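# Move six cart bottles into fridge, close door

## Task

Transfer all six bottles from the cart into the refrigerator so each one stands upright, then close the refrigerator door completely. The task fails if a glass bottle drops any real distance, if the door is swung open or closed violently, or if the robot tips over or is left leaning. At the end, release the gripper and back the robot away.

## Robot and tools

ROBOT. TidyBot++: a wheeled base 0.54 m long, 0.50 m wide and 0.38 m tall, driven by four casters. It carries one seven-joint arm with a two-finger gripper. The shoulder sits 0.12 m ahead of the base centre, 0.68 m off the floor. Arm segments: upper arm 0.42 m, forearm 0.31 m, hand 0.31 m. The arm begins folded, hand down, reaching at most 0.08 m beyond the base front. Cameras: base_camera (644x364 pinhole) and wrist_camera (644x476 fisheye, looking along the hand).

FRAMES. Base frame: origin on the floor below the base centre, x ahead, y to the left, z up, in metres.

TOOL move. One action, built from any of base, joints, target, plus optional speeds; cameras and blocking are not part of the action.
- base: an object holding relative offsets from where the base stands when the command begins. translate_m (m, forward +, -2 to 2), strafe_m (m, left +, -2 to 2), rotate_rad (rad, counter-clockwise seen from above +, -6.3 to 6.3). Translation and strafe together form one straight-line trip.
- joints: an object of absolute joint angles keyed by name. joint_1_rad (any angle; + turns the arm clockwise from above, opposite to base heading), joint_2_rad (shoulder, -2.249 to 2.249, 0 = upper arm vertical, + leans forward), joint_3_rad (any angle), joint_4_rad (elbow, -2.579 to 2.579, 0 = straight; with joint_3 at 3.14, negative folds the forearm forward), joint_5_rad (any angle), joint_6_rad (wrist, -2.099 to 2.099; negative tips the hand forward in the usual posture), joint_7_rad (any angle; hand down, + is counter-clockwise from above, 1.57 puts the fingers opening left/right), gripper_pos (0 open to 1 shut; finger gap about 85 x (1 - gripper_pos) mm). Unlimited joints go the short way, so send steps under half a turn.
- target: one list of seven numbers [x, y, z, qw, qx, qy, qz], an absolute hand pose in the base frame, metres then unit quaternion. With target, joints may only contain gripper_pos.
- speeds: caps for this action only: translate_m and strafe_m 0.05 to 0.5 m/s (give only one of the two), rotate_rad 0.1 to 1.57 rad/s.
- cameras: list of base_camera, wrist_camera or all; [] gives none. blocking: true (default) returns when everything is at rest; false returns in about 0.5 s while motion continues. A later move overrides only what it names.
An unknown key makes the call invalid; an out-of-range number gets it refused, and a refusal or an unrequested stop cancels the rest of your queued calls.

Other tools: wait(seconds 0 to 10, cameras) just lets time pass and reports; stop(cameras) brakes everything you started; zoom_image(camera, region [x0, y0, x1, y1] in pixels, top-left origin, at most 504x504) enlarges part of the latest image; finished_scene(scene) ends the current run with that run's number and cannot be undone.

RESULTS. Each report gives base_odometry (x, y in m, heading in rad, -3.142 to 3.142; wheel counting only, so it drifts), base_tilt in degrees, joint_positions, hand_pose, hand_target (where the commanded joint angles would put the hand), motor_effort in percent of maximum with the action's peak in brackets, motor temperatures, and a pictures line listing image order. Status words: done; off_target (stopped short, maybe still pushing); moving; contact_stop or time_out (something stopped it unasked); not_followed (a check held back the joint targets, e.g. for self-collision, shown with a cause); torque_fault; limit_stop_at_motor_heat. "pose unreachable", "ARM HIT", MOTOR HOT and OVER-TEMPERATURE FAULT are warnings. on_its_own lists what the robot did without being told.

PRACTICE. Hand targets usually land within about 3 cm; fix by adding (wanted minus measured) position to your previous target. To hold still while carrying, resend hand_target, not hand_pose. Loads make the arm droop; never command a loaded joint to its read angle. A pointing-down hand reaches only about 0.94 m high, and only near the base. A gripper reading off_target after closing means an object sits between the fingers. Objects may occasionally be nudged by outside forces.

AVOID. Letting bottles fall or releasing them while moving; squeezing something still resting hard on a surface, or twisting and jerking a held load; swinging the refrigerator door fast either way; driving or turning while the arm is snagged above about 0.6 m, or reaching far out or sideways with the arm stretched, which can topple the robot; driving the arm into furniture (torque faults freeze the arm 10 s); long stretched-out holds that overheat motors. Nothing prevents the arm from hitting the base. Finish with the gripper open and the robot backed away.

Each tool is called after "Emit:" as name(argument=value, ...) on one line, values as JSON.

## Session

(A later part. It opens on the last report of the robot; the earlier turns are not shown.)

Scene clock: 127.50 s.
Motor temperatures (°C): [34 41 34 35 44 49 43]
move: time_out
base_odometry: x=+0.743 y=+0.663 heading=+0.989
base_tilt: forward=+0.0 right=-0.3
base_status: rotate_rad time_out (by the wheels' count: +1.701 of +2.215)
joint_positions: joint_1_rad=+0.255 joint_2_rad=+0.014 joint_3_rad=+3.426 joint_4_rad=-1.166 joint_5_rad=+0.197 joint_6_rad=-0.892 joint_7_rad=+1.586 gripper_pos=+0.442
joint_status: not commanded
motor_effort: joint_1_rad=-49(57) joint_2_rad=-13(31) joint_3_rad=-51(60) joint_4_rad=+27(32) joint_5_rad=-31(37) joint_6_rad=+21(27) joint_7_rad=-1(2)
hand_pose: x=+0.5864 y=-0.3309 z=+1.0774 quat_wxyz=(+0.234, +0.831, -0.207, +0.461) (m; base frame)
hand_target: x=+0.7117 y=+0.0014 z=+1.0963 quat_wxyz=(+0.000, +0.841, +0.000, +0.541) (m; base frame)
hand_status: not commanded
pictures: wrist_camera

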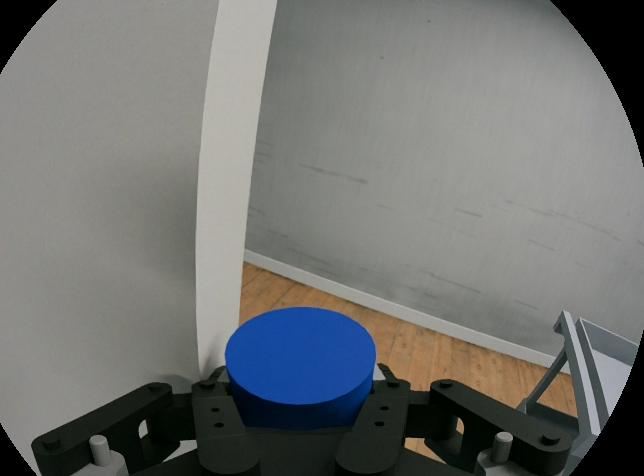

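Emit:
move(base={"rotate_rad":-0.6}, speeds={"rotate_rad":0.5})

Scene clock: 129.77 s.
Motor temperatures (°C): [34 41 34 35 44 49 43]
move: done
base_odometry: x=+0.743 y=+0.663 heading=+0.390
base_tilt: forward=+0.1 right=-0.3
base_status: done
joint_positions: joint_1_rad=+0.005 joint_2_rad=+0.050 joint_3_rad=+3.145 joint_4_rad=-1.152 joint_5_rad=+0.036 joint_6_rad=-0.886 joint_7_rad=+1.586 gripper_pos=+0.442
joint_status: not commanded
motor_effort: joint_1_rad=+0(47) joint_2_rad=-27(28) joint_3_rad=+0(51) joint_4_rad=+25(31) joint_5_rad=+1(31) joint_6_rad=+12(26) joint_7_rad=-1(2)
hand_pose: x=+0.7038 y=-0.0123 z=+1.0618 quat_wxyz=(+0.024, +0.864, +0.006, +0.503) (m; base frame)
hand_target: x=+0.7117 y=+0.0014 z=+1.0963 quat_wxyz=(+0.000, +0.841, +0.000, +0.541) (m; base frame)
hand_status: not commanded
pictures: base_camera, wrist_camera

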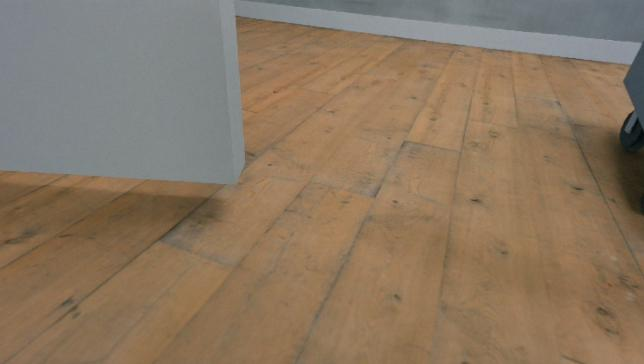

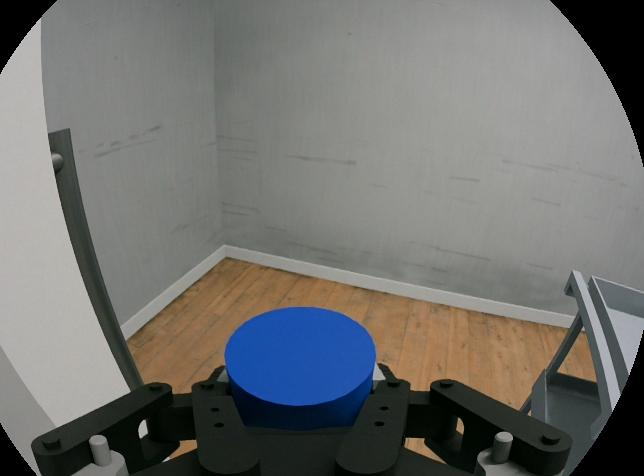

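Emit:
move(base={"translate_m":-0.3}, speeds={"translate_m":0.4})

Emit:
move(base={"rotate_rad":0.6}, speeds={"rotate_rad":0.5})

Scene clock: 132.07 s.
Motor temperatures (°C): [34 41 34 35 44 49 43]
move: done
base_odometry: x=+0.465 y=+0.549 heading=+0.389
base_tilt: forward=+0.0 right=-0.3
base_status: done
joint_positions: joint_1_rad=+0.005 joint_2_rad=+0.057 joint_3_rad=+3.145 joint_4_rad=-1.152 joint_5_rad=+0.036 joint_6_rad=-0.886 joint_7_rad=+1.586 gripper_pos=+0.442
joint_status: not commanded
motor_effort: joint_1_rad=+0(1) joint_2_rad=-28(31) joint_3_rad=+0(1) joint_4_rad=+25(27) joint_5_rad=+1(1) joint_6_rad=+12(13) joint_7_rad=-1(2)
hand_pose: x=+0.7064 y=-0.0123 z=+1.0577 quat_wxyz=(+0.024, +0.866, +0.006, +0.500) (m; base frame)
hand_target: x=+0.7117 y=+0.0014 z=+1.0963 quat_wxyz=(+0.000, +0.841, +0.000, +0.541) (m; base frame)
hand_status: not commanded
pictures: base_camera, wrist_camera

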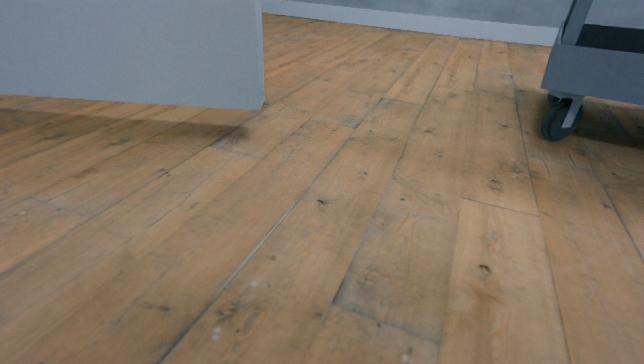

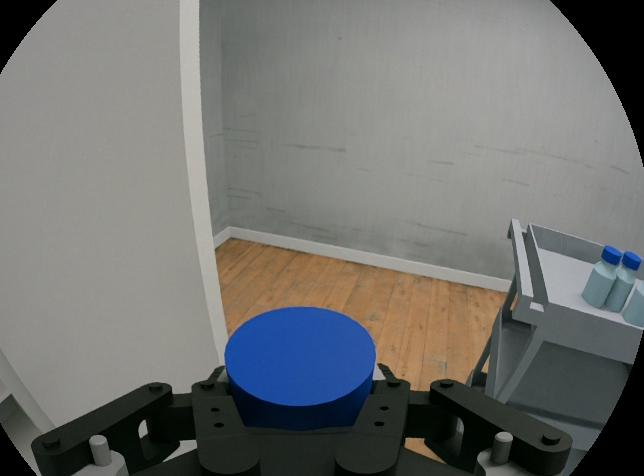

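Scene clock: 134.07 s.
Motor temperatures (°C): [34 41 34 35 44 49 43]
move: done
base_odometry: x=+0.465 y=+0.549 heading=+0.988
base_tilt: forward=+0.1 right=-0.3
base_status: done
joint_positions: joint_1_rad=+0.003 joint_2_rad=+0.057 joint_3_rad=+3.140 joint_4_rad=-1.152 joint_5_rad=+0.036 joint_6_rad=-0.886 joint_7_rad=+1.586 gripper_pos=+0.442
joint_status: not commanded
motor_effort: joint_1_rad=+0(4) joint_2_rad=-27(28) joint_3_rad=-1(4) joint_4_rad=+25(26) joint_5_rad=+1(2) joint_6_rad=+12(13) joint_7_rad=-1(2)
hand_pose: x=+0.7064 y=-0.0077 z=+1.0577 quat_wxyz=(+0.022, +0.866, +0.009, +0.500) (m; base frame)
hand_target: x=+0.7117 y=+0.0014 z=+1.0963 quat_wxyz=(+0.000, +0.841, +0.000, +0.541) (m; base frame)
hand_status: not commanded
pictures: base_camera, wrist_camera

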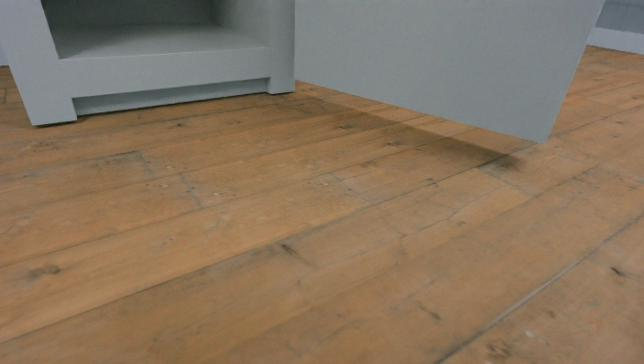

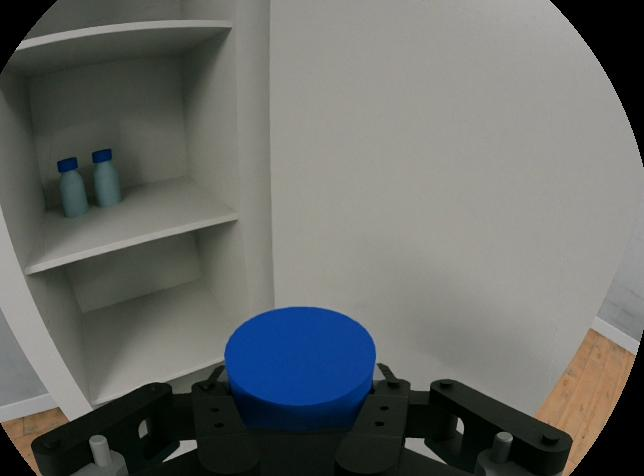

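Emit:
move(base={"rotate_rad":0.582}, joints={"joint_1_rad":-1.5,"joint_5_rad":0.0})

Scene clock: 140.67 s.
Motor temperatures (°C): [34 41 34 35 44 49 43]
move: done
base_odometry: x=+0.465 y=+0.549 heading=+1.569
base_tilt: forward=+0.0 right=-0.4
base_status: done
joint_positions: joint_1_rad=-1.481 joint_2_rad=+0.069 joint_3_rad=+3.137 joint_4_rad=-1.152 joint_5_rad=+0.036 joint_6_rad=-0.886 joint_7_rad=+1.586 gripper_pos=+0.442
joint_status: all done
motor_effort: joint_1_rad=+0(5) joint_2_rad=-28(32) joint_3_rad=-1(5) joint_4_rad=+26(27) joint_5_rad=+0(3) joint_6_rad=+13(13) joint_7_rad=-1(2)
hand_pose: x=+0.1770 y=+0.5890 z=+1.0508 quat_wxyz=(-0.319, +0.633, +0.595, +0.379) (m; base frame)
hand_target: x=+0.1596 y=+0.5913 z=+1.0963 quat_wxyz=(-0.369, +0.616, +0.573, +0.396) (m; base frame)
hand_status: not commanded
pictures: base_camera, wrist_camera

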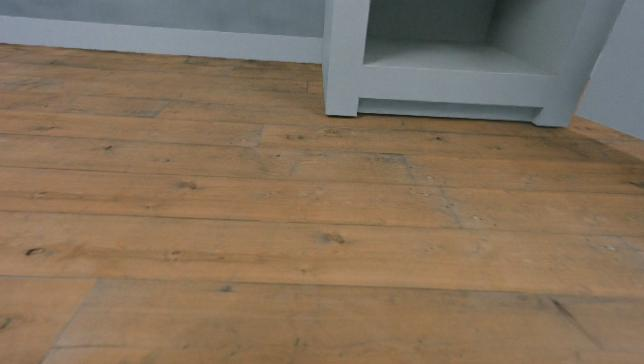

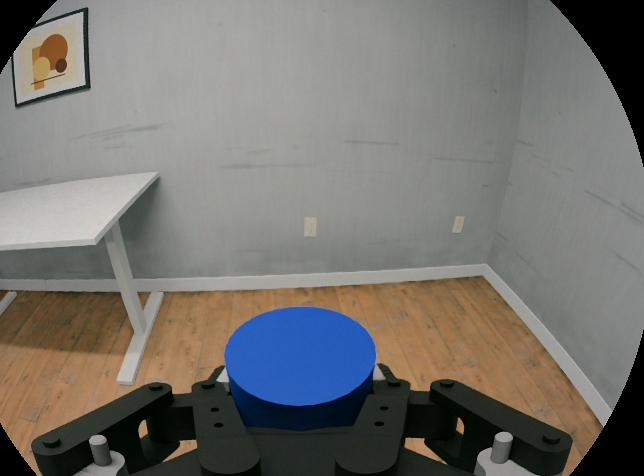

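Emit:
move(base={"translate_m":0.34,"strafe_m":-0.35})

Scene clock: 145.00 s.
Motor temperatures (°C): [34 41 33 35 44 49 43]
move: done
base_odometry: x=+0.816 y=+0.889 heading=+1.570
base_tilt: forward=+0.1 right=-0.3
base_status: done
joint_positions: joint_1_rad=-1.490 joint_2_rad=+0.062 joint_3_rad=+3.145 joint_4_rad=-1.152 joint_5_rad=+0.036 joint_6_rad=-0.886 joint_7_rad=+1.586 gripper_pos=+0.442
joint_status: not commanded
motor_effort: joint_1_rad=+0(3) joint_2_rad=-28(32) joint_3_rad=-1(3) joint_4_rad=+26(27) joint_5_rad=+1(2) joint_6_rad=+12(13) joint_7_rad=-1(2)
hand_pose: x=+0.1758 y=+0.5867 z=+1.0547 quat_wxyz=(-0.321, +0.632, +0.594, +0.381) (m; base frame)
hand_target: x=+0.1596 y=+0.5913 z=+1.0963 quat_wxyz=(-0.369, +0.616, +0.573, +0.396) (m; base frame)
hand_status: not commanded
pictures: base_camera, wrist_camera

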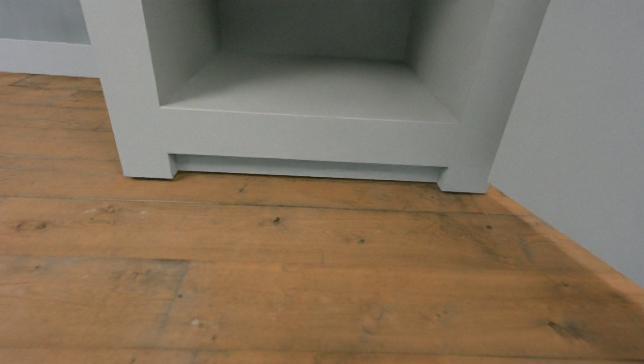

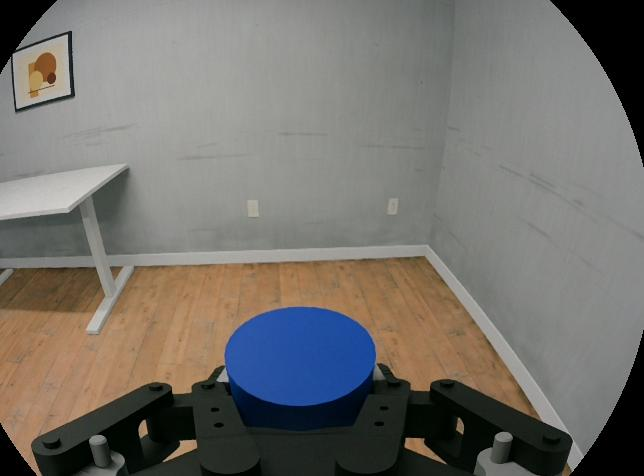

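Emit:
move(base={"strafe_m":-0.3}, speeds={"strafe_m":0.12})

Scene clock: 150.97 s.
Motor temperatures (°C): [34 40 33 35 44 49 43]
move: time_out
base_odometry: x=+1.015 y=+0.889 heading=+1.572
base_tilt: forward=+0.1 right=-0.3
base_status: strafe_m time_out (by the wheels' count: -0.199 of -0.300)
joint_positions: joint_1_rad=-1.491 joint_2_rad=+0.060 joint_3_rad=+3.144 joint_4_rad=-1.151 joint_5_rad=+0.034 joint_6_rad=-0.885 joint_7_rad=+1.586 gripper_pos=+0.442
joint_status: not commanded
motor_effort: joint_1_rad=-1(9) joint_2_rad=-27(41) joint_3_rad=-1(8) joint_4_rad=+26(30) joint_5_rad=+1(3) joint_6_rad=+12(17) joint_7_rad=-1(2)
hand_pose: x=+0.1742 y=+0.5864 z=+1.0564 quat_wxyz=(-0.323, +0.631, +0.594, +0.381) (m; base frame)
hand_target: x=+0.1596 y=+0.5913 z=+1.0963 quat_wxyz=(-0.369, +0.616, +0.573, +0.396) (m; base frame)
hand_status: not commanded
pictures: base_camera, wrist_camera

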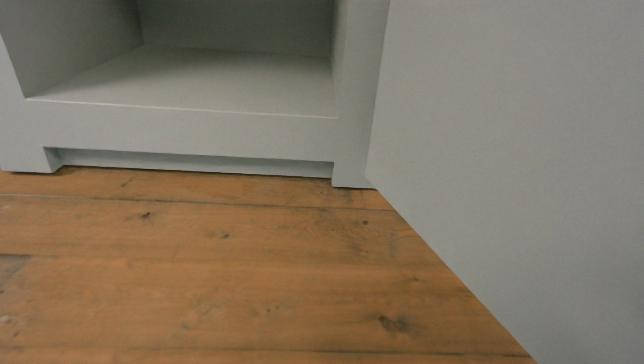

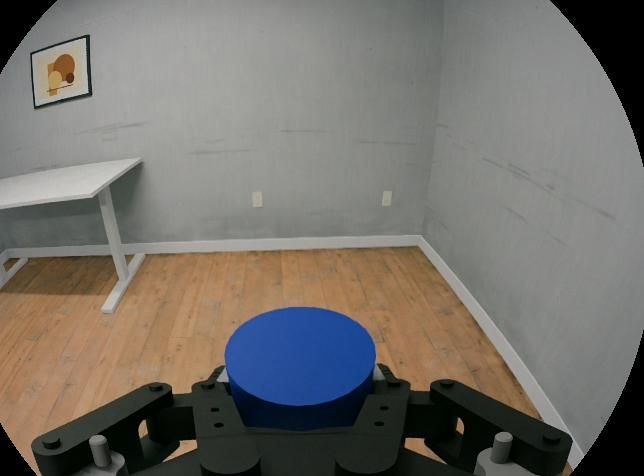

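Emit:
move(base={"strafe_m":0.2,"translate_m":-0.25})

Emit:
move(joints={"joint_1_rad":0.5})

Scene clock: 153.80 s.
Motor temperatures (°C): [34 40 33 35 44 49 43]
move: done
base_odometry: x=+0.815 y=+0.638 heading=+1.573
base_tilt: forward=+0.0 right=-0.4
base_status: done
joint_positions: joint_1_rad=-1.496 joint_2_rad=+0.065 joint_3_rad=+3.138 joint_4_rad=-1.151 joint_5_rad=+0.034 joint_6_rad=-0.885 joint_7_rad=+1.586 gripper_pos=+0.442
joint_status: not commanded
motor_effort: joint_1_rad=+0(3) joint_2_rad=-28(31) joint_3_rad=+0(3) joint_4_rad=+26(27) joint_5_rad=+1(2) joint_6_rad=+12(13) joint_7_rad=-1(2)
hand_pose: x=+0.1682 y=+0.5888 z=+1.0534 quat_wxyz=(-0.323, +0.629, +0.598, +0.378) (m; base frame)
hand_target: x=+0.1596 y=+0.5913 z=+1.0963 quat_wxyz=(-0.369, +0.616, +0.573, +0.396) (m; base frame)
hand_status: not commanded
pictures: base_camera, wrist_camera

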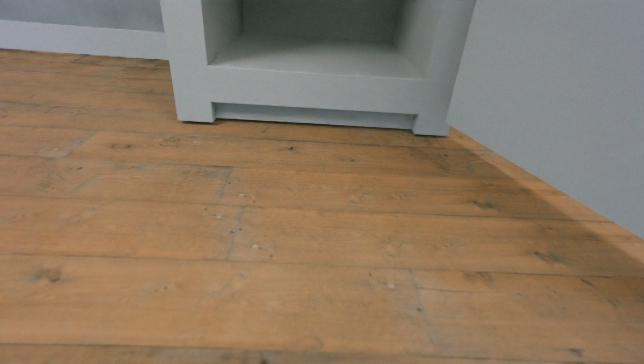

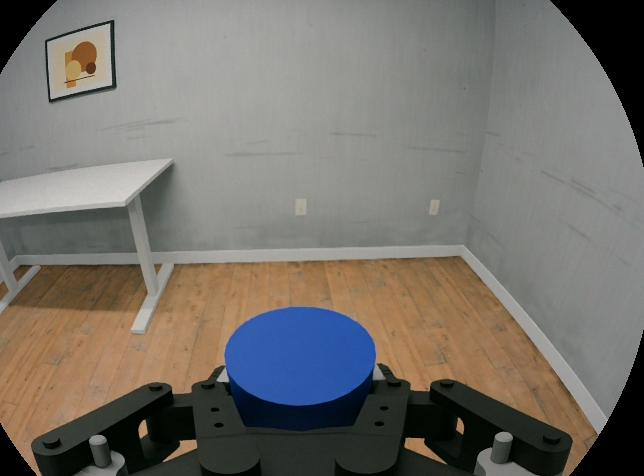

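Scene clock: 156.90 s.
Motor temperatures (°C): [34 40 33 35 44 49 43]
move: done
base_odometry: x=+0.815 y=+0.638 heading=+1.572
base_tilt: forward=+0.1 right=-0.3
base_status: not commanded
joint_positions: joint_1_rad=+0.480 joint_2_rad=+0.065 joint_3_rad=+3.142 joint_4_rad=-1.151 joint_5_rad=+0.034 joint_6_rad=-0.885 joint_7_rad=+1.586 gripper_pos=+0.442
joint_status: all done
motor_effort: joint_1_rad=-1(3) joint_2_rad=-27(30) joint_3_rad=-1(3) joint_4_rad=+26(26) joint_5_rad=+0(2) joint_6_rad=+13(13) joint_7_rad=-1(2)
hand_pose: x=+0.6396 y=-0.2795 z=+1.0534 quat_wxyz=(+0.138, +0.845, -0.197, +0.478) (m; base frame)
hand_target: x=+0.6398 y=-0.2830 z=+1.0963 quat_wxyz=(+0.134, +0.815, -0.208, +0.524) (m; base frame)
hand_status: not commanded
pictures: base_camera, wrist_camera

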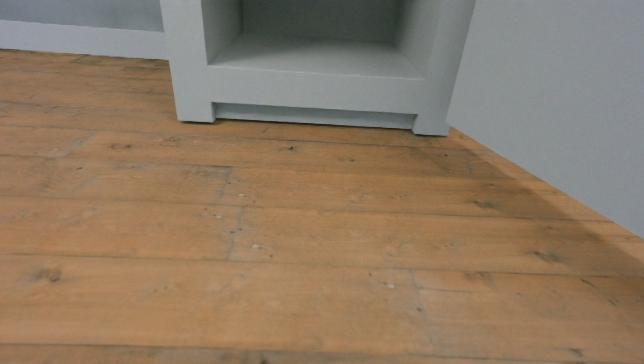

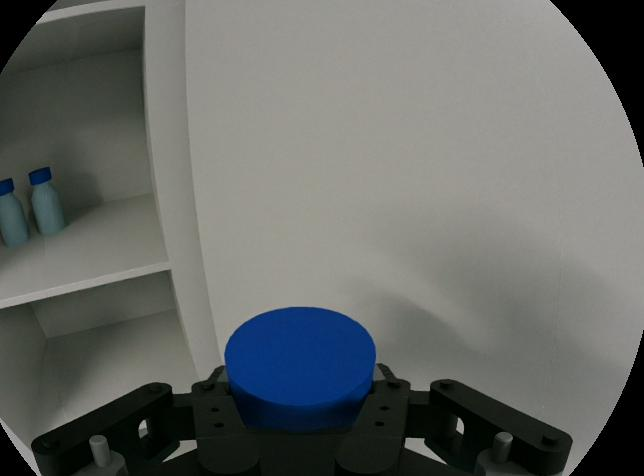

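Emit:
move(joints={"joint_1_rad":0.0,"joint_4_rad":-1.12,"joint_6_rad":-0.83,"joint_5_rad":0.0}, cameras=["wrist_camera"])

Scene clock: 161.40 s.
Motor temperatures (°C): [34 40 33 35 44 49 43]
move: done
base_odometry: x=+0.815 y=+0.638 heading=+1.572
base_tilt: forward=+0.1 right=-0.3
base_status: not commanded
joint_positions: joint_1_rad=+0.020 joint_2_rad=+0.065 joint_3_rad=+3.138 joint_4_rad=-1.151 joint_5_rad=+0.034 joint_6_rad=-0.885 joint_7_rad=+1.586 gripper_pos=+0.442
joint_status: all done
motor_effort: joint_1_rad=-1(3) joint_2_rad=-28(29) joint_3_rad=-1(3) joint_4_rad=+26(27) joint_5_rad=+1(2) joint_6_rad=+12(14) joint_7_rad=-1(2)
hand_pose: x=+0.7096 y=-0.0170 z=+1.0534 quat_wxyz=(+0.025, +0.868, +0.002, +0.497) (m; base frame)
hand_target: x=+0.7117 y=+0.0014 z=+1.0963 quat_wxyz=(+0.000, +0.841, +0.000, +0.541) (m; base frame)
hand_status: not commanded
pictures: wrist_camera

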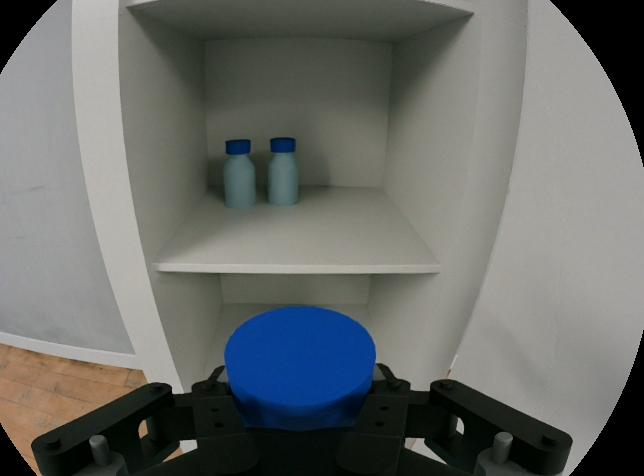

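Emit:
move(joints={"joint_1_rad":-0.03,"joint_2_rad":0.048,"joint_4_rad":-1.12,"joint_6_rad":-0.80,"joint_5_rad":-0.09}, cameras=[])

Emit:
move(joints={"joint_1_rad":-0.01,"joint_5_rad":-0.01,"joint_6_rad":-0.83}, cameras=["wrist_camera"])

Scene clock: 163.00 s.
Motor temperatures (°C): [34 40 33 35 44 49 43]
move: done
base_odometry: x=+0.815 y=+0.638 heading=+1.572
base_tilt: forward=+0.1 right=-0.3
base_status: not commanded
joint_positions: joint_1_rad=-0.013 joint_2_rad=+0.065 joint_3_rad=+3.137 joint_4_rad=-1.151 joint_5_rad=-0.040 joint_6_rad=-0.879 joint_7_rad=+1.586 gripper_pos=+0.442
joint_status: all done
motor_effort: joint_1_rad=+0(3) joint_2_rad=-28(28) joint_3_rad=+0(3) joint_4_rad=+25(26) joint_5_rad=+0(1) joint_6_rad=+12(13) joint_7_rad=-1(2)
hand_pose: x=+0.7103 y=+0.0214 z=+1.0550 quat_wxyz=(-0.021, +0.866, +0.011, +0.499) (m; base frame)
hand_target: x=+0.7142 y=+0.0393 z=+1.1057 quat_wxyz=(-0.053, +0.832, +0.004, +0.552) (m; base frame)
hand_status: not commanded
pictures: none
No camera images: "cameras" was empty.

Scene clock: 163.57 s.
Motor temperatures (°C): [34 40 33 35 44 49 43]
move: done
base_odometry: x=+0.815 y=+0.638 heading=+1.572
base_tilt: forward=+0.1 right=-0.3
base_status: not commanded
joint_positions: joint_1_rad=-0.013 joint_2_rad=+0.065 joint_3_rad=+3.138 joint_4_rad=-1.151 joint_5_rad=-0.013 joint_6_rad=-0.879 joint_7_rad=+1.586 gripper_pos=+0.442
joint_status: all done
motor_effort: joint_1_rad=-1(2) joint_2_rad=-27(28) joint_3_rad=+0(2) joint_4_rad=+26(26) joint_5_rad=+0(1) joint_6_rad=+13(13) joint_7_rad=-1(2)
hand_pose: x=+0.7105 y=+0.0145 z=+1.0548 quat_wxyz=(-0.007, +0.866, +0.013, +0.499) (m; base frame)
hand_target: x=+0.7116 y=+0.0096 z=+1.0963 quat_wxyz=(-0.008, +0.841, +0.003, +0.541) (m; base frame)
hand_status: not commanded
pictures: wrist_camera

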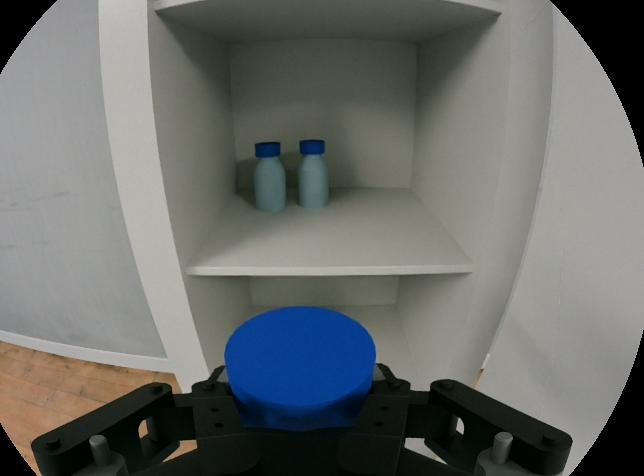

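Emit:
move(base={"translate_m":0.151,"strafe_m":0.005,"rotate_rad":-0.09}, joints={"joint_1_rad":0.02,"joint_2_rad":0.04,"joint_4_rad":-1.12,"joint_6_rad":-0.80}, cameras=["wrist_camera"])

Scene clock: 167.00 s.
Motor temperatures (°C): [34 40 33 35 44 49 43]
move: done
base_odometry: x=+0.810 y=+0.789 heading=+1.482
base_tilt: forward=+0.1 right=-0.3
base_status: done
joint_positions: joint_1_rad=+0.015 joint_2_rad=+0.064 joint_3_rad=+3.146 joint_4_rad=-1.151 joint_5_rad=-0.013 joint_6_rad=-0.875 joint_7_rad=+1.586 gripper_pos=+0.442
joint_status: all done
motor_effort: joint_1_rad=+0(5) joint_2_rad=-27(33) joint_3_rad=-1(4) joint_4_rad=+26(28) joint_5_rad=+0(2) joint_6_rad=+13(14) joint_7_rad=-1(2)
hand_pose: x=+0.7109 y=-0.0070 z=+1.0564 quat_wxyz=(+0.003, +0.865, -0.003, +0.502) (m; base frame)
hand_target: x=+0.7120 y=-0.0083 z=+1.1097 quat_wxyz=(+0.000, +0.830, -0.010, +0.557) (m; base frame)
hand_status: not commanded
pictures: wrist_camera

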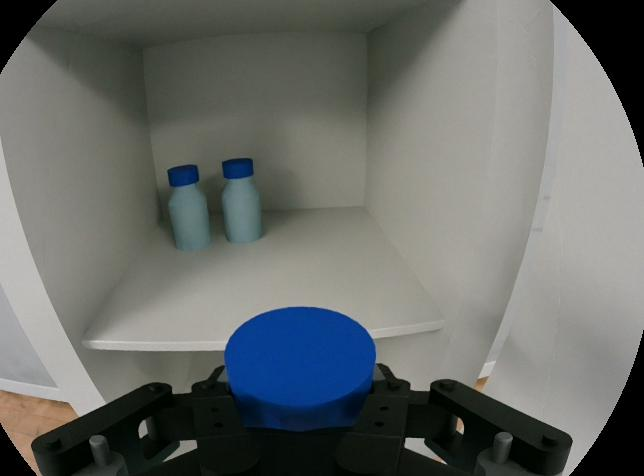

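Emit:
move(base={"translate_m":0.457,"strafe_m":-0.015}, speeds={"translate_m":0.25})

Scene clock: 171.33 s.
Motor temperatures (°C): [34 40 33 35 44 49 43]
move: done
base_odometry: x=+0.865 y=+1.243 heading=+1.483
base_tilt: forward=+0.1 right=-0.3
base_status: done
joint_positions: joint_1_rad=+0.015 joint_2_rad=+0.062 joint_3_rad=+3.146 joint_4_rad=-1.151 joint_5_rad=-0.013 joint_6_rad=-0.875 joint_7_rad=+1.586 gripper_pos=+0.442
joint_status: not commanded
motor_effort: joint_1_rad=+0(1) joint_2_rad=-27(31) joint_3_rad=-1(2) joint_4_rad=+26(27) joint_5_rad=+0(1) joint_6_rad=+12(13) joint_7_rad=-1(2)
hand_pose: x=+0.7100 y=-0.0070 z=+1.0578 quat_wxyz=(+0.003, +0.865, -0.003, +0.503) (m; base frame)
hand_target: x=+0.7120 y=-0.0083 z=+1.1097 quat_wxyz=(+0.000, +0.830, -0.010, +0.557) (m; base frame)
hand_status: not commanded
pictures: base_camera, wrist_camera

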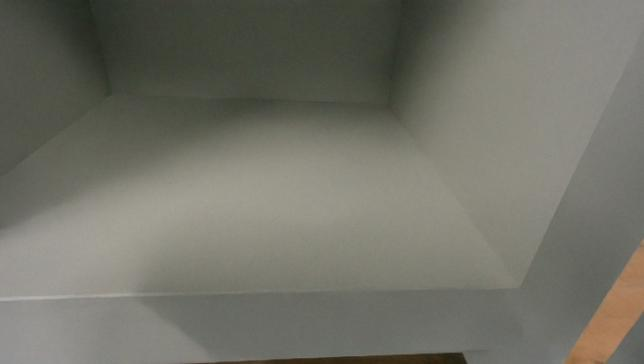

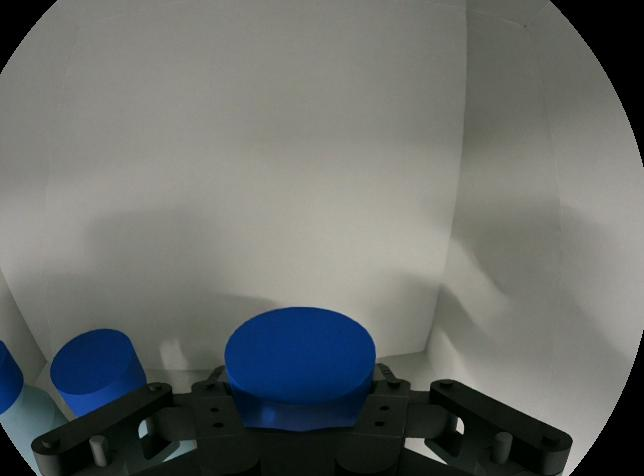

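Emit:
move(joints={"joint_2_rad":0.03,"joint_4_rad":-1.31,"joint_6_rad":-0.54}, cameras=["wrist_camera"])

Scene clock: 172.73 s.
Motor temperatures (°C): [34 40 33 35 44 49 43]
move: off_target
base_odometry: x=+0.865 y=+1.243 heading=+1.483
base_tilt: forward=+0.1 right=-0.3
base_status: not commanded
joint_positions: joint_1_rad=+0.015 joint_2_rad=+0.062 joint_3_rad=+3.146 joint_4_rad=-1.318 joint_5_rad=-0.013 joint_6_rad=-0.646 joint_7_rad=+1.586 gripper_pos=+0.442
joint_status: joint_6_rad off_target (ended at -0.646, target -0.540); the others done
motor_effort: joint_1_rad=-1(1) joint_2_rad=-28(30) joint_3_rad=-1(1) joint_4_rad=+27(29) joint_5_rad=+0(1) joint_6_rad=+13(14) joint_7_rad=-1(2)
hand_pose: x=+0.7332 y=-0.0081 z=+1.0245 quat_wxyz=(+0.003, +0.848, -0.004, +0.529) (m; base frame)
hand_target: x=+0.7341 y=-0.0094 z=+1.0796 quat_wxyz=(+0.001, +0.807, -0.010, +0.590) (m; base frame)
hand_status: not commanded
pictures: wrist_camera

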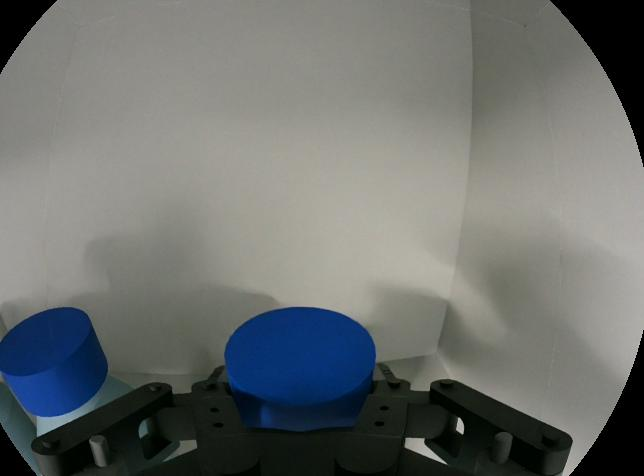

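Emit:
move(joints={"joint_2_rad":0.03,"joint_4_rad":-1.335,"joint_6_rad":-0.52}, cameras=[])

Emit:
move(joints={"joint_2_rad":0.03,"joint_4_rad":-1.35,"joint_6_rad":-0.52}, cameras=["wrist_camera"])

Scene clock: 173.50 s.
Motor temperatures (°C): [34 40 33 35 44 49 43]
move: off_target
base_odometry: x=+0.865 y=+1.243 heading=+1.483
base_tilt: forward=+0.1 right=-0.3
base_status: not commanded
joint_positions: joint_1_rad=+0.015 joint_2_rad=+0.061 joint_3_rad=+3.146 joint_4_rad=-1.338 joint_5_rad=-0.013 joint_6_rad=-0.616 joint_7_rad=+1.586 gripper_pos=+0.442
joint_status: joint_6_rad off_target (ended at -0.616, target -0.520); the others done
motor_effort: joint_1_rad=+0(1) joint_2_rad=-28(29) joint_3_rad=+0(1) joint_4_rad=+26(28) joint_5_rad=+1(1) joint_6_rad=+13(13) joint_7_rad=-1(1)
hand_pose: x=+0.7356 y=-0.0083 z=+1.0217 quat_wxyz=(+0.004, +0.845, -0.004, +0.534) (m; base frame)
hand_target: x=+0.7353 y=-0.0094 z=+1.0704 quat_wxyz=(+0.001, +0.809, -0.010, +0.588) (m; base frame)
hand_status: not commanded
pictures: none
No camera images: "cameras" was empty.

Scene clock: 174.03 s.
Motor temperatures (°C): [34 40 33 35 44 49 43]
move: done
base_odometry: x=+0.865 y=+1.243 heading=+1.483
base_tilt: forward=+0.1 right=-0.3
base_status: not commanded
joint_positions: joint_1_rad=+0.015 joint_2_rad=+0.058 joint_3_rad=+3.146 joint_4_rad=-1.344 joint_5_rad=-0.013 joint_6_rad=-0.608 joint_7_rad=+1.586 gripper_pos=+0.442
joint_status: all done
motor_effort: joint_1_rad=+0(1) joint_2_rad=-27(29) joint_3_rad=+0(1) joint_4_rad=+25(26) joint_5_rad=+0(1) joint_6_rad=+12(12) joint_7_rad=-1(2)
hand_pose: x=+0.7351 y=-0.0082 z=+1.0217 quat_wxyz=(+0.004, +0.844, -0.004, +0.536) (m; base frame)
hand_target: x=+0.7348 y=-0.0094 z=+1.0614 quat_wxyz=(+0.001, +0.813, -0.011, +0.582) (m; base frame)
hand_status: not commanded
pictures: wrist_camera

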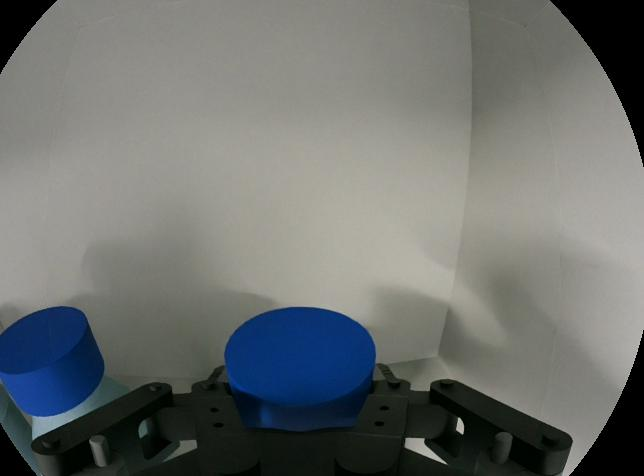

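Emit:
move(joints={"joint_2_rad":0.03,"joint_4_rad":-1.37,"joint_6_rad":-0.50}, cameras=[])

Emit:
move(joints={"gripper_pos":0.15}, cameras=["wrist_camera"])

Scene clock: 174.80 s.
Motor temperatures (°C): [34 40 33 35 44 49 43]
move: done
base_odometry: x=+0.865 y=+1.243 heading=+1.483
base_tilt: forward=+0.1 right=-0.3
base_status: not commanded
joint_positions: joint_1_rad=+0.015 joint_2_rad=+0.054 joint_3_rad=+3.146 joint_4_rad=-1.361 joint_5_rad=-0.013 joint_6_rad=-0.584 joint_7_rad=+1.586 gripper_pos=+0.442
joint_status: all done
motor_effort: joint_1_rad=+0(1) joint_2_rad=-26(27) joint_3_rad=+0(1) joint_4_rad=+24(25) joint_5_rad=+0(1) joint_6_rad=+11(12) joint_7_rad=-1(2)
hand_pose: x=+0.7356 y=-0.0083 z=+1.0216 quat_wxyz=(+0.004, +0.841, -0.004, +0.541) (m; base frame)
hand_target: x=+0.7359 y=-0.0095 z=+1.0552 quat_wxyz=(+0.001, +0.813, -0.011, +0.582) (m; base frame)
hand_status: not commanded
pictures: none
No camera images: "cameras" was empty.

Scene clock: 175.70 s.
Motor temperatures (°C): [34 40 33 35 44 49 43]
move: done
base_odometry: x=+0.865 y=+1.243 heading=+1.483
base_tilt: forward=+0.1 right=-0.3
base_status: not commanded
joint_positions: joint_1_rad=+0.015 joint_2_rad=+0.040 joint_3_rad=+3.146 joint_4_rad=-1.361 joint_5_rad=-0.013 joint_6_rad=-0.569 joint_7_rad=+1.586 gripper_pos=+0.150
joint_status: all done
motor_effort: joint_1_rad=-1(1) joint_2_rad=-22(26) joint_3_rad=-1(1) joint_4_rad=+22(25) joint_5_rad=+0(1) joint_6_rad=+9(12) joint_7_rad=-1(2)
hand_pose: x=+0.7326 y=-0.0083 z=+1.0342 quat_wxyz=(+0.004, +0.833, -0.004, +0.553) (m; base frame)
hand_target: x=+0.7359 y=-0.0095 z=+1.0552 quat_wxyz=(+0.001, +0.813, -0.011, +0.582) (m; base frame)
hand_status: not commanded
pictures: wrist_camera

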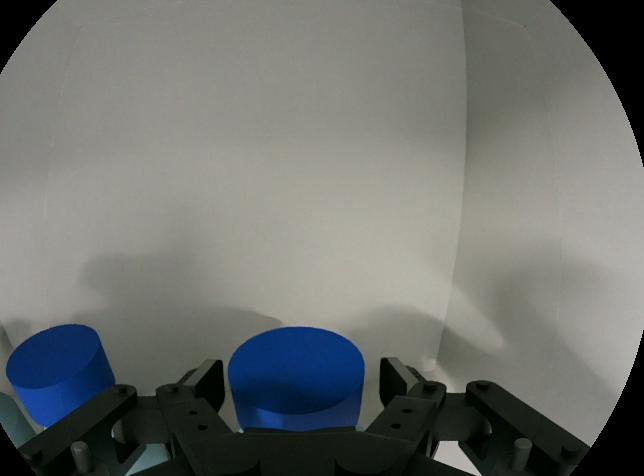

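Emit:
move(base={"translate_m":-0.97}, speeds={"translate_m":0.4}, cameras=["wrist_camera"])

Emit:
move(base={"rotate_rad":-1.58}, speeds={"rotate_rad":0.9})

Scene clock: 180.00 s.
Motor temperatures (°C): [34 40 33 35 44 49 43]
move: done
base_odometry: x=+0.780 y=+0.277 heading=+1.484
base_tilt: forward=+0.1 right=-0.3
base_status: done
joint_positions: joint_1_rad=+0.015 joint_2_rad=+0.029 joint_3_rad=+3.145 joint_4_rad=-1.361 joint_5_rad=-0.013 joint_6_rad=-0.569 joint_7_rad=+1.586 gripper_pos=+0.150
joint_status: not commanded
motor_effort: joint_1_rad=-1(2) joint_2_rad=-23(27) joint_3_rad=-1(2) joint_4_rad=+22(23) joint_5_rad=+0(1) joint_6_rad=+9(10) joint_7_rad=-1(2)
hand_pose: x=+0.7286 y=-0.0077 z=+1.0412 quat_wxyz=(+0.004, +0.830, -0.004, +0.558) (m; base frame)
hand_target: x=+0.7359 y=-0.0095 z=+1.0552 quat_wxyz=(+0.001, +0.813, -0.011, +0.582) (m; base frame)
hand_status: not commanded
pictures: wrist_camera

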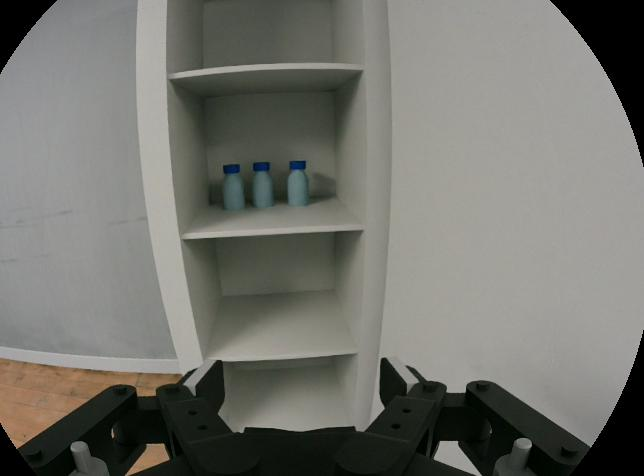

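Scene clock: 182.67 s.
Motor temperatures (°C): [34 40 33 35 44 49 43]
move: done
base_odometry: x=+0.780 y=+0.277 heading=-0.095
base_tilt: forward=+0.1 right=-0.3
base_status: done
joint_positions: joint_1_rad=+0.016 joint_2_rad=+0.029 joint_3_rad=+3.145 joint_4_rad=-1.361 joint_5_rad=-0.013 joint_6_rad=-0.569 joint_7_rad=+1.586 gripper_pos=+0.150
joint_status: not commanded
motor_effort: joint_1_rad=-1(3) joint_2_rad=-22(24) joint_3_rad=-1(3) joint_4_rad=+22(23) joint_5_rad=+0(1) joint_6_rad=+9(10) joint_7_rad=-1(2)
hand_pose: x=+0.7286 y=-0.0082 z=+1.0413 quat_wxyz=(+0.004, +0.830, -0.004, +0.558) (m; base frame)
hand_target: x=+0.7359 y=-0.0095 z=+1.0552 quat_wxyz=(+0.001, +0.813, -0.011, +0.582) (m; base frame)
hand_status: not commanded
pictures: base_camera, wrist_camera

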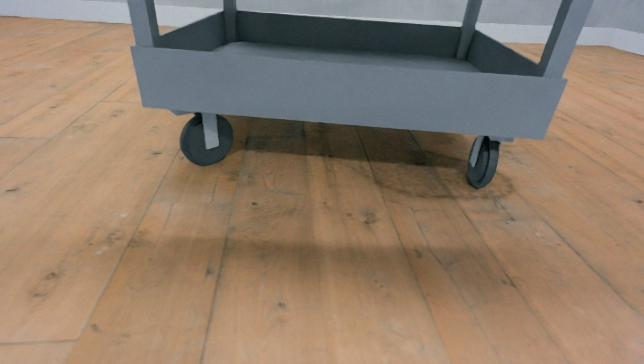

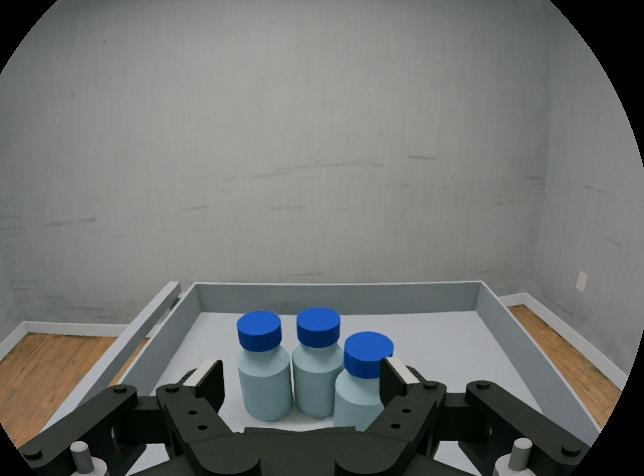

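Emit:
move(base={"translate_m":0.12,"strafe_m":-0.175,"rotate_rad":0.12}, speeds={"translate_m":0.25}, joints={"joint_1_rad":0.0,"joint_2_rad":0.064,"joint_4_rad":-1.777,"joint_6_rad":-0.135,"gripper_pos":0.2}, cameras=["wrist_camera"])

Scene clock: 185.37 s.
Motor temperatures (°C): [33 40 33 35 44 49 43]
move: done
base_odometry: x=+0.883 y=+0.091 heading=+0.026
base_tilt: forward=+0.1 right=-0.3
base_status: done
joint_positions: joint_1_rad=+0.010 joint_2_rad=+0.047 joint_3_rad=+3.140 joint_4_rad=-1.755 joint_5_rad=-0.013 joint_6_rad=-0.212 joint_7_rad=+1.586 gripper_pos=+0.200
joint_status: all done
motor_effort: joint_1_rad=+0(5) joint_2_rad=-23(26) joint_3_rad=+0(5) joint_4_rad=+21(24) joint_5_rad=+0(1) joint_6_rad=+9(11) joint_7_rad=-1(2)
hand_pose: x=+0.7258 y=-0.0030 z=+0.8964 quat_wxyz=(+0.002, +0.845, -0.002, +0.534) (m; base frame)
hand_target: x=+0.7350 y=+0.0018 z=+0.8951 quat_wxyz=(-0.004, +0.835, -0.004, +0.550) (m; base frame)
hand_status: not commanded
pictures: wrist_camera

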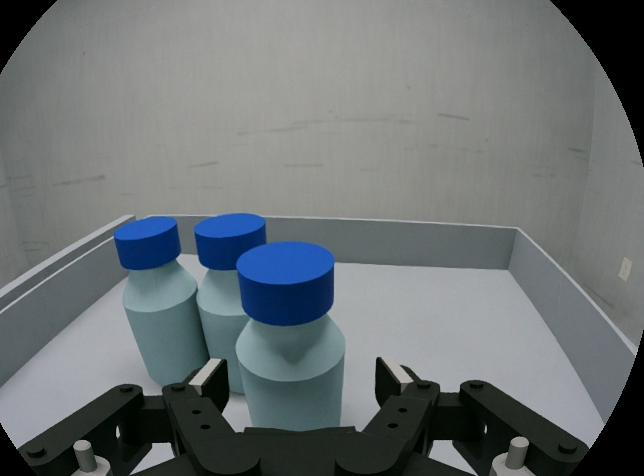

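Emit:
move(base={"translate_m":0.075,"strafe_m":0.008}, speeds={"translate_m":0.12}, cameras=["wrist_camera"])

Scene clock: 186.80 s.
Motor temperatures (°C): [33 40 33 35 44 49 43]
move: done
base_odometry: x=+0.958 y=+0.101 heading=+0.025
base_tilt: forward=+0.1 right=-0.3
base_status: done
joint_positions: joint_1_rad=+0.010 joint_2_rad=+0.051 joint_3_rad=+3.140 joint_4_rad=-1.757 joint_5_rad=-0.013 joint_6_rad=-0.209 joint_7_rad=+1.586 gripper_pos=+0.200
joint_status: not commanded
motor_effort: joint_1_rad=-1(2) joint_2_rad=-23(25) joint_3_rad=-1(1) joint_4_rad=+22(23) joint_5_rad=+0(1) joint_6_rad=+9(10) joint_7_rad=-1(2)
hand_pose: x=+0.7268 y=-0.0030 z=+0.8944 quat_wxyz=(+0.002, +0.846, -0.002, +0.534) (m; base frame)
hand_target: x=+0.7350 y=+0.0018 z=+0.8951 quat_wxyz=(-0.004, +0.835, -0.004, +0.550) (m; base frame)
hand_status: not commanded
pictures: wrist_camera

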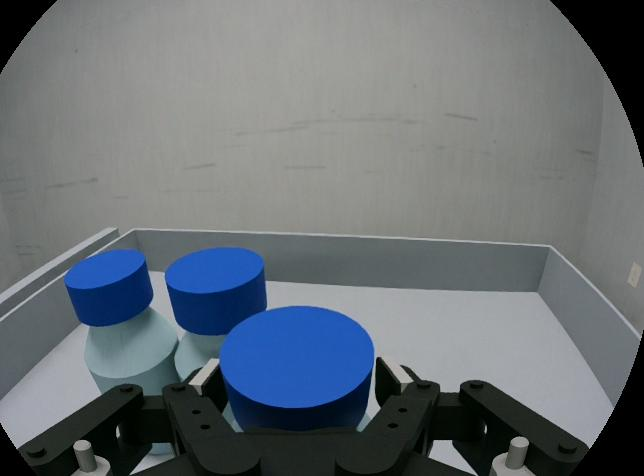

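Emit:
move(joints={"gripper_pos":0.65}, cameras=[])

Emit:
move(joints={"joint_2_rad":0.048,"joint_4_rad":-1.12,"joint_6_rad":-0.80}, cameras=["wrist_camera"])

Scene clock: 187.80 s.
Motor temperatures (°C): [33 40 33 35 44 49 43]
move: off_target
base_odometry: x=+0.958 y=+0.101 heading=+0.025
base_tilt: forward=+0.1 right=-0.3
base_status: not commanded
joint_positions: joint_1_rad=+0.010 joint_2_rad=+0.051 joint_3_rad=+3.140 joint_4_rad=-1.757 joint_5_rad=-0.013 joint_6_rad=-0.207 joint_7_rad=+1.586 gripper_pos=+0.434
joint_status: gripper_pos off_target (ended at +0.434, target +0.650)
motor_effort: joint_1_rad=+0(1) joint_2_rad=-22(23) joint_3_rad=-1(1) joint_4_rad=+21(22) joint_5_rad=-1(1) joint_6_rad=+9(10) joint_7_rad=-1(2)
hand_pose: x=+0.7270 y=-0.0030 z=+0.8947 quat_wxyz=(+0.002, +0.845, -0.002, +0.534) (m; base frame)
hand_target: x=+0.7350 y=+0.0018 z=+0.8951 quat_wxyz=(-0.004, +0.835, -0.004, +0.550) (m; base frame)
hand_status: not commanded
pictures: none
No camera images: "cameras" was empty.

Scene clock: 190.03 s.
Motor temperatures (°C): [33 40 33 35 44 49 43]
move: off_target
base_odometry: x=+0.958 y=+0.101 heading=+0.025
base_tilt: forward=+0.1 right=-0.3
base_status: not commanded
joint_positions: joint_1_rad=+0.010 joint_2_rad=+0.066 joint_3_rad=+3.140 joint_4_rad=-1.163 joint_5_rad=-0.013 joint_6_rad=-0.747 joint_7_rad=+1.586 gripper_pos=+0.434
joint_status: joint_4_rad off_target (ended at -1.163, target -1.120); the others done
motor_effort: joint_1_rad=-1(2) joint_2_rad=-26(30) joint_3_rad=-1(2) joint_4_rad=+25(29) joint_5_rad=+0(1) joint_6_rad=+11(14) joint_7_rad=-1(2)
hand_pose: x=+0.7290 y=-0.0012 z=+1.0841 quat_wxyz=(+0.000, +0.835, +0.001, +0.550) (m; base frame)
hand_target: x=+0.7154 y=+0.0036 z=+1.1049 quat_wxyz=(-0.005, +0.833, -0.001, +0.554) (m; base frame)
hand_status: not commanded
pictures: wrist_camera

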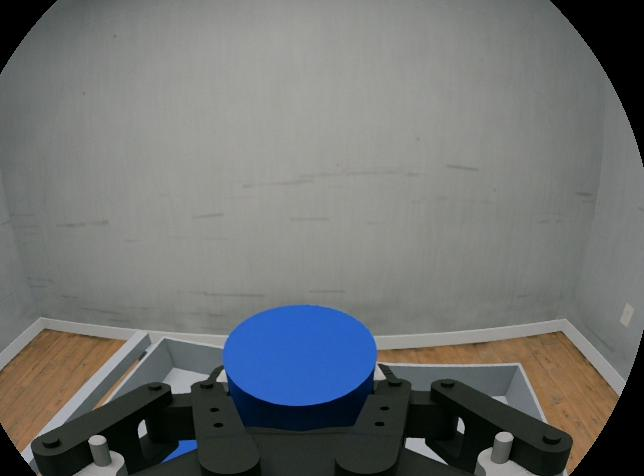

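Emit:
move(base={"translate_m":-0.2}, speeds={"translate_m":0.4}, cameras=[])

Emit:
move(base={"rotate_rad":1.575}, speeds={"rotate_rad":0.9}, cameras=["wrist_camera"])

Scene clock: 192.53 s.
Motor temperatures (°C): [33 40 33 35 44 49 43]
move: done
base_odometry: x=+0.758 y=+0.096 heading=+0.025
base_tilt: forward=+0.1 right=-0.3
base_status: done
joint_positions: joint_1_rad=+0.010 joint_2_rad=+0.055 joint_3_rad=+3.141 joint_4_rad=-1.159 joint_5_rad=-0.013 joint_6_rad=-0.754 joint_7_rad=+1.586 gripper_pos=+0.434
joint_status: not commanded
motor_effort: joint_1_rad=+0(3) joint_2_rad=-27(32) joint_3_rad=-1(3) joint_4_rad=+25(26) joint_5_rad=+0(1) joint_6_rad=+12(13) joint_7_rad=-1(2)
hand_pose: x=+0.7237 y=-0.0013 z=+1.0912 quat_wxyz=(+0.001, +0.833, +0.001, +0.554) (m; base frame)
hand_target: x=+0.7154 y=+0.0036 z=+1.1049 quat_wxyz=(-0.005, +0.833, -0.001, +0.554) (m; base frame)
hand_status: not commanded
pictures: none
No camera images: "cameras" was empty.

Scene clock: 195.20 s.
Motor temperatures (°C): [33 40 33 35 44 49 43]
move: done
base_odometry: x=+0.758 y=+0.096 heading=+1.599
base_tilt: forward=+0.1 right=-0.3
base_status: done
joint_positions: joint_1_rad=+0.005 joint_2_rad=+0.055 joint_3_rad=+3.138 joint_4_rad=-1.159 joint_5_rad=-0.013 joint_6_rad=-0.754 joint_7_rad=+1.586 gripper_pos=+0.434
joint_status: not commanded
motor_effort: joint_1_rad=+0(5) joint_2_rad=-26(28) joint_3_rad=+0(5) joint_4_rad=+25(25) joint_5_rad=+1(2) joint_6_rad=+12(12) joint_7_rad=-1(2)
hand_pose: x=+0.7237 y=+0.0032 z=+1.0912 quat_wxyz=(-0.002, +0.833, +0.004, +0.554) (m; base frame)
hand_target: x=+0.7154 y=+0.0036 z=+1.1049 quat_wxyz=(-0.005, +0.833, -0.001, +0.554) (m; base frame)
hand_status: not commanded
pictures: wrist_camera

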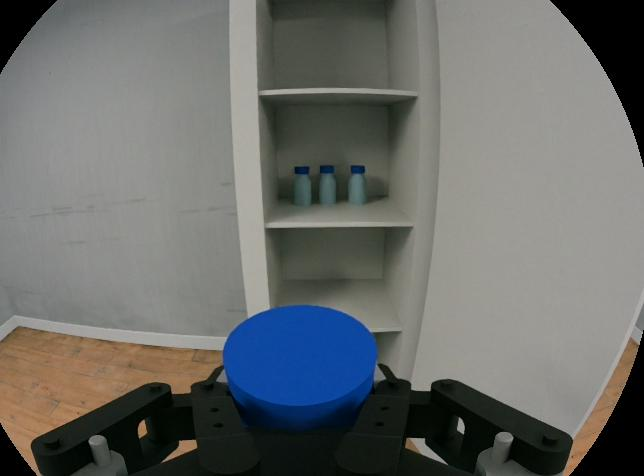

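Emit:
move(base={"translate_m":0.688,"strafe_m":0.006}, cameras=["wrist_camera"])

Scene clock: 198.37 s.
Motor temperatures (°C): [33 40 33 35 44 49 43]
move: done
base_odometry: x=+0.732 y=+0.784 heading=+1.600
base_tilt: forward=+0.1 right=-0.3
base_status: done
joint_positions: joint_1_rad=+0.005 joint_2_rad=+0.059 joint_3_rad=+3.138 joint_4_rad=-1.159 joint_5_rad=-0.013 joint_6_rad=-0.755 joint_7_rad=+1.586 gripper_pos=+0.434
joint_status: not commanded
motor_effort: joint_1_rad=+0(2) joint_2_rad=-27(29) joint_3_rad=-1(2) joint_4_rad=+24(26) joint_5_rad=+0(1) joint_6_rad=+12(13) joint_7_rad=-1(2)
hand_pose: x=+0.7250 y=+0.0031 z=+1.0889 quat_wxyz=(-0.002, +0.834, +0.004, +0.552) (m; base frame)
hand_target: x=+0.7154 y=+0.0036 z=+1.1049 quat_wxyz=(-0.005, +0.833, -0.001, +0.554) (m; base frame)
hand_status: not commanded
pictures: wrist_camera

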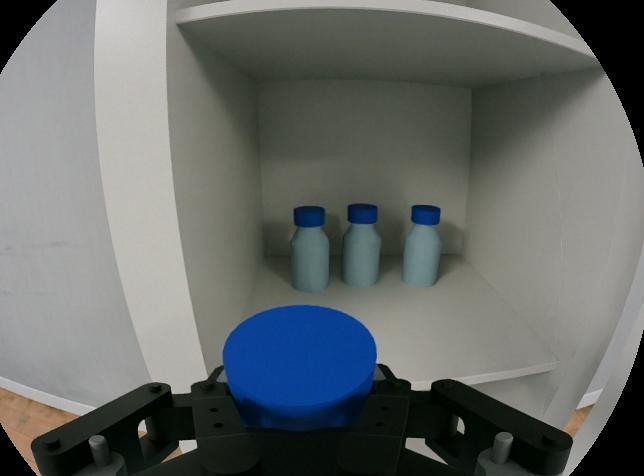

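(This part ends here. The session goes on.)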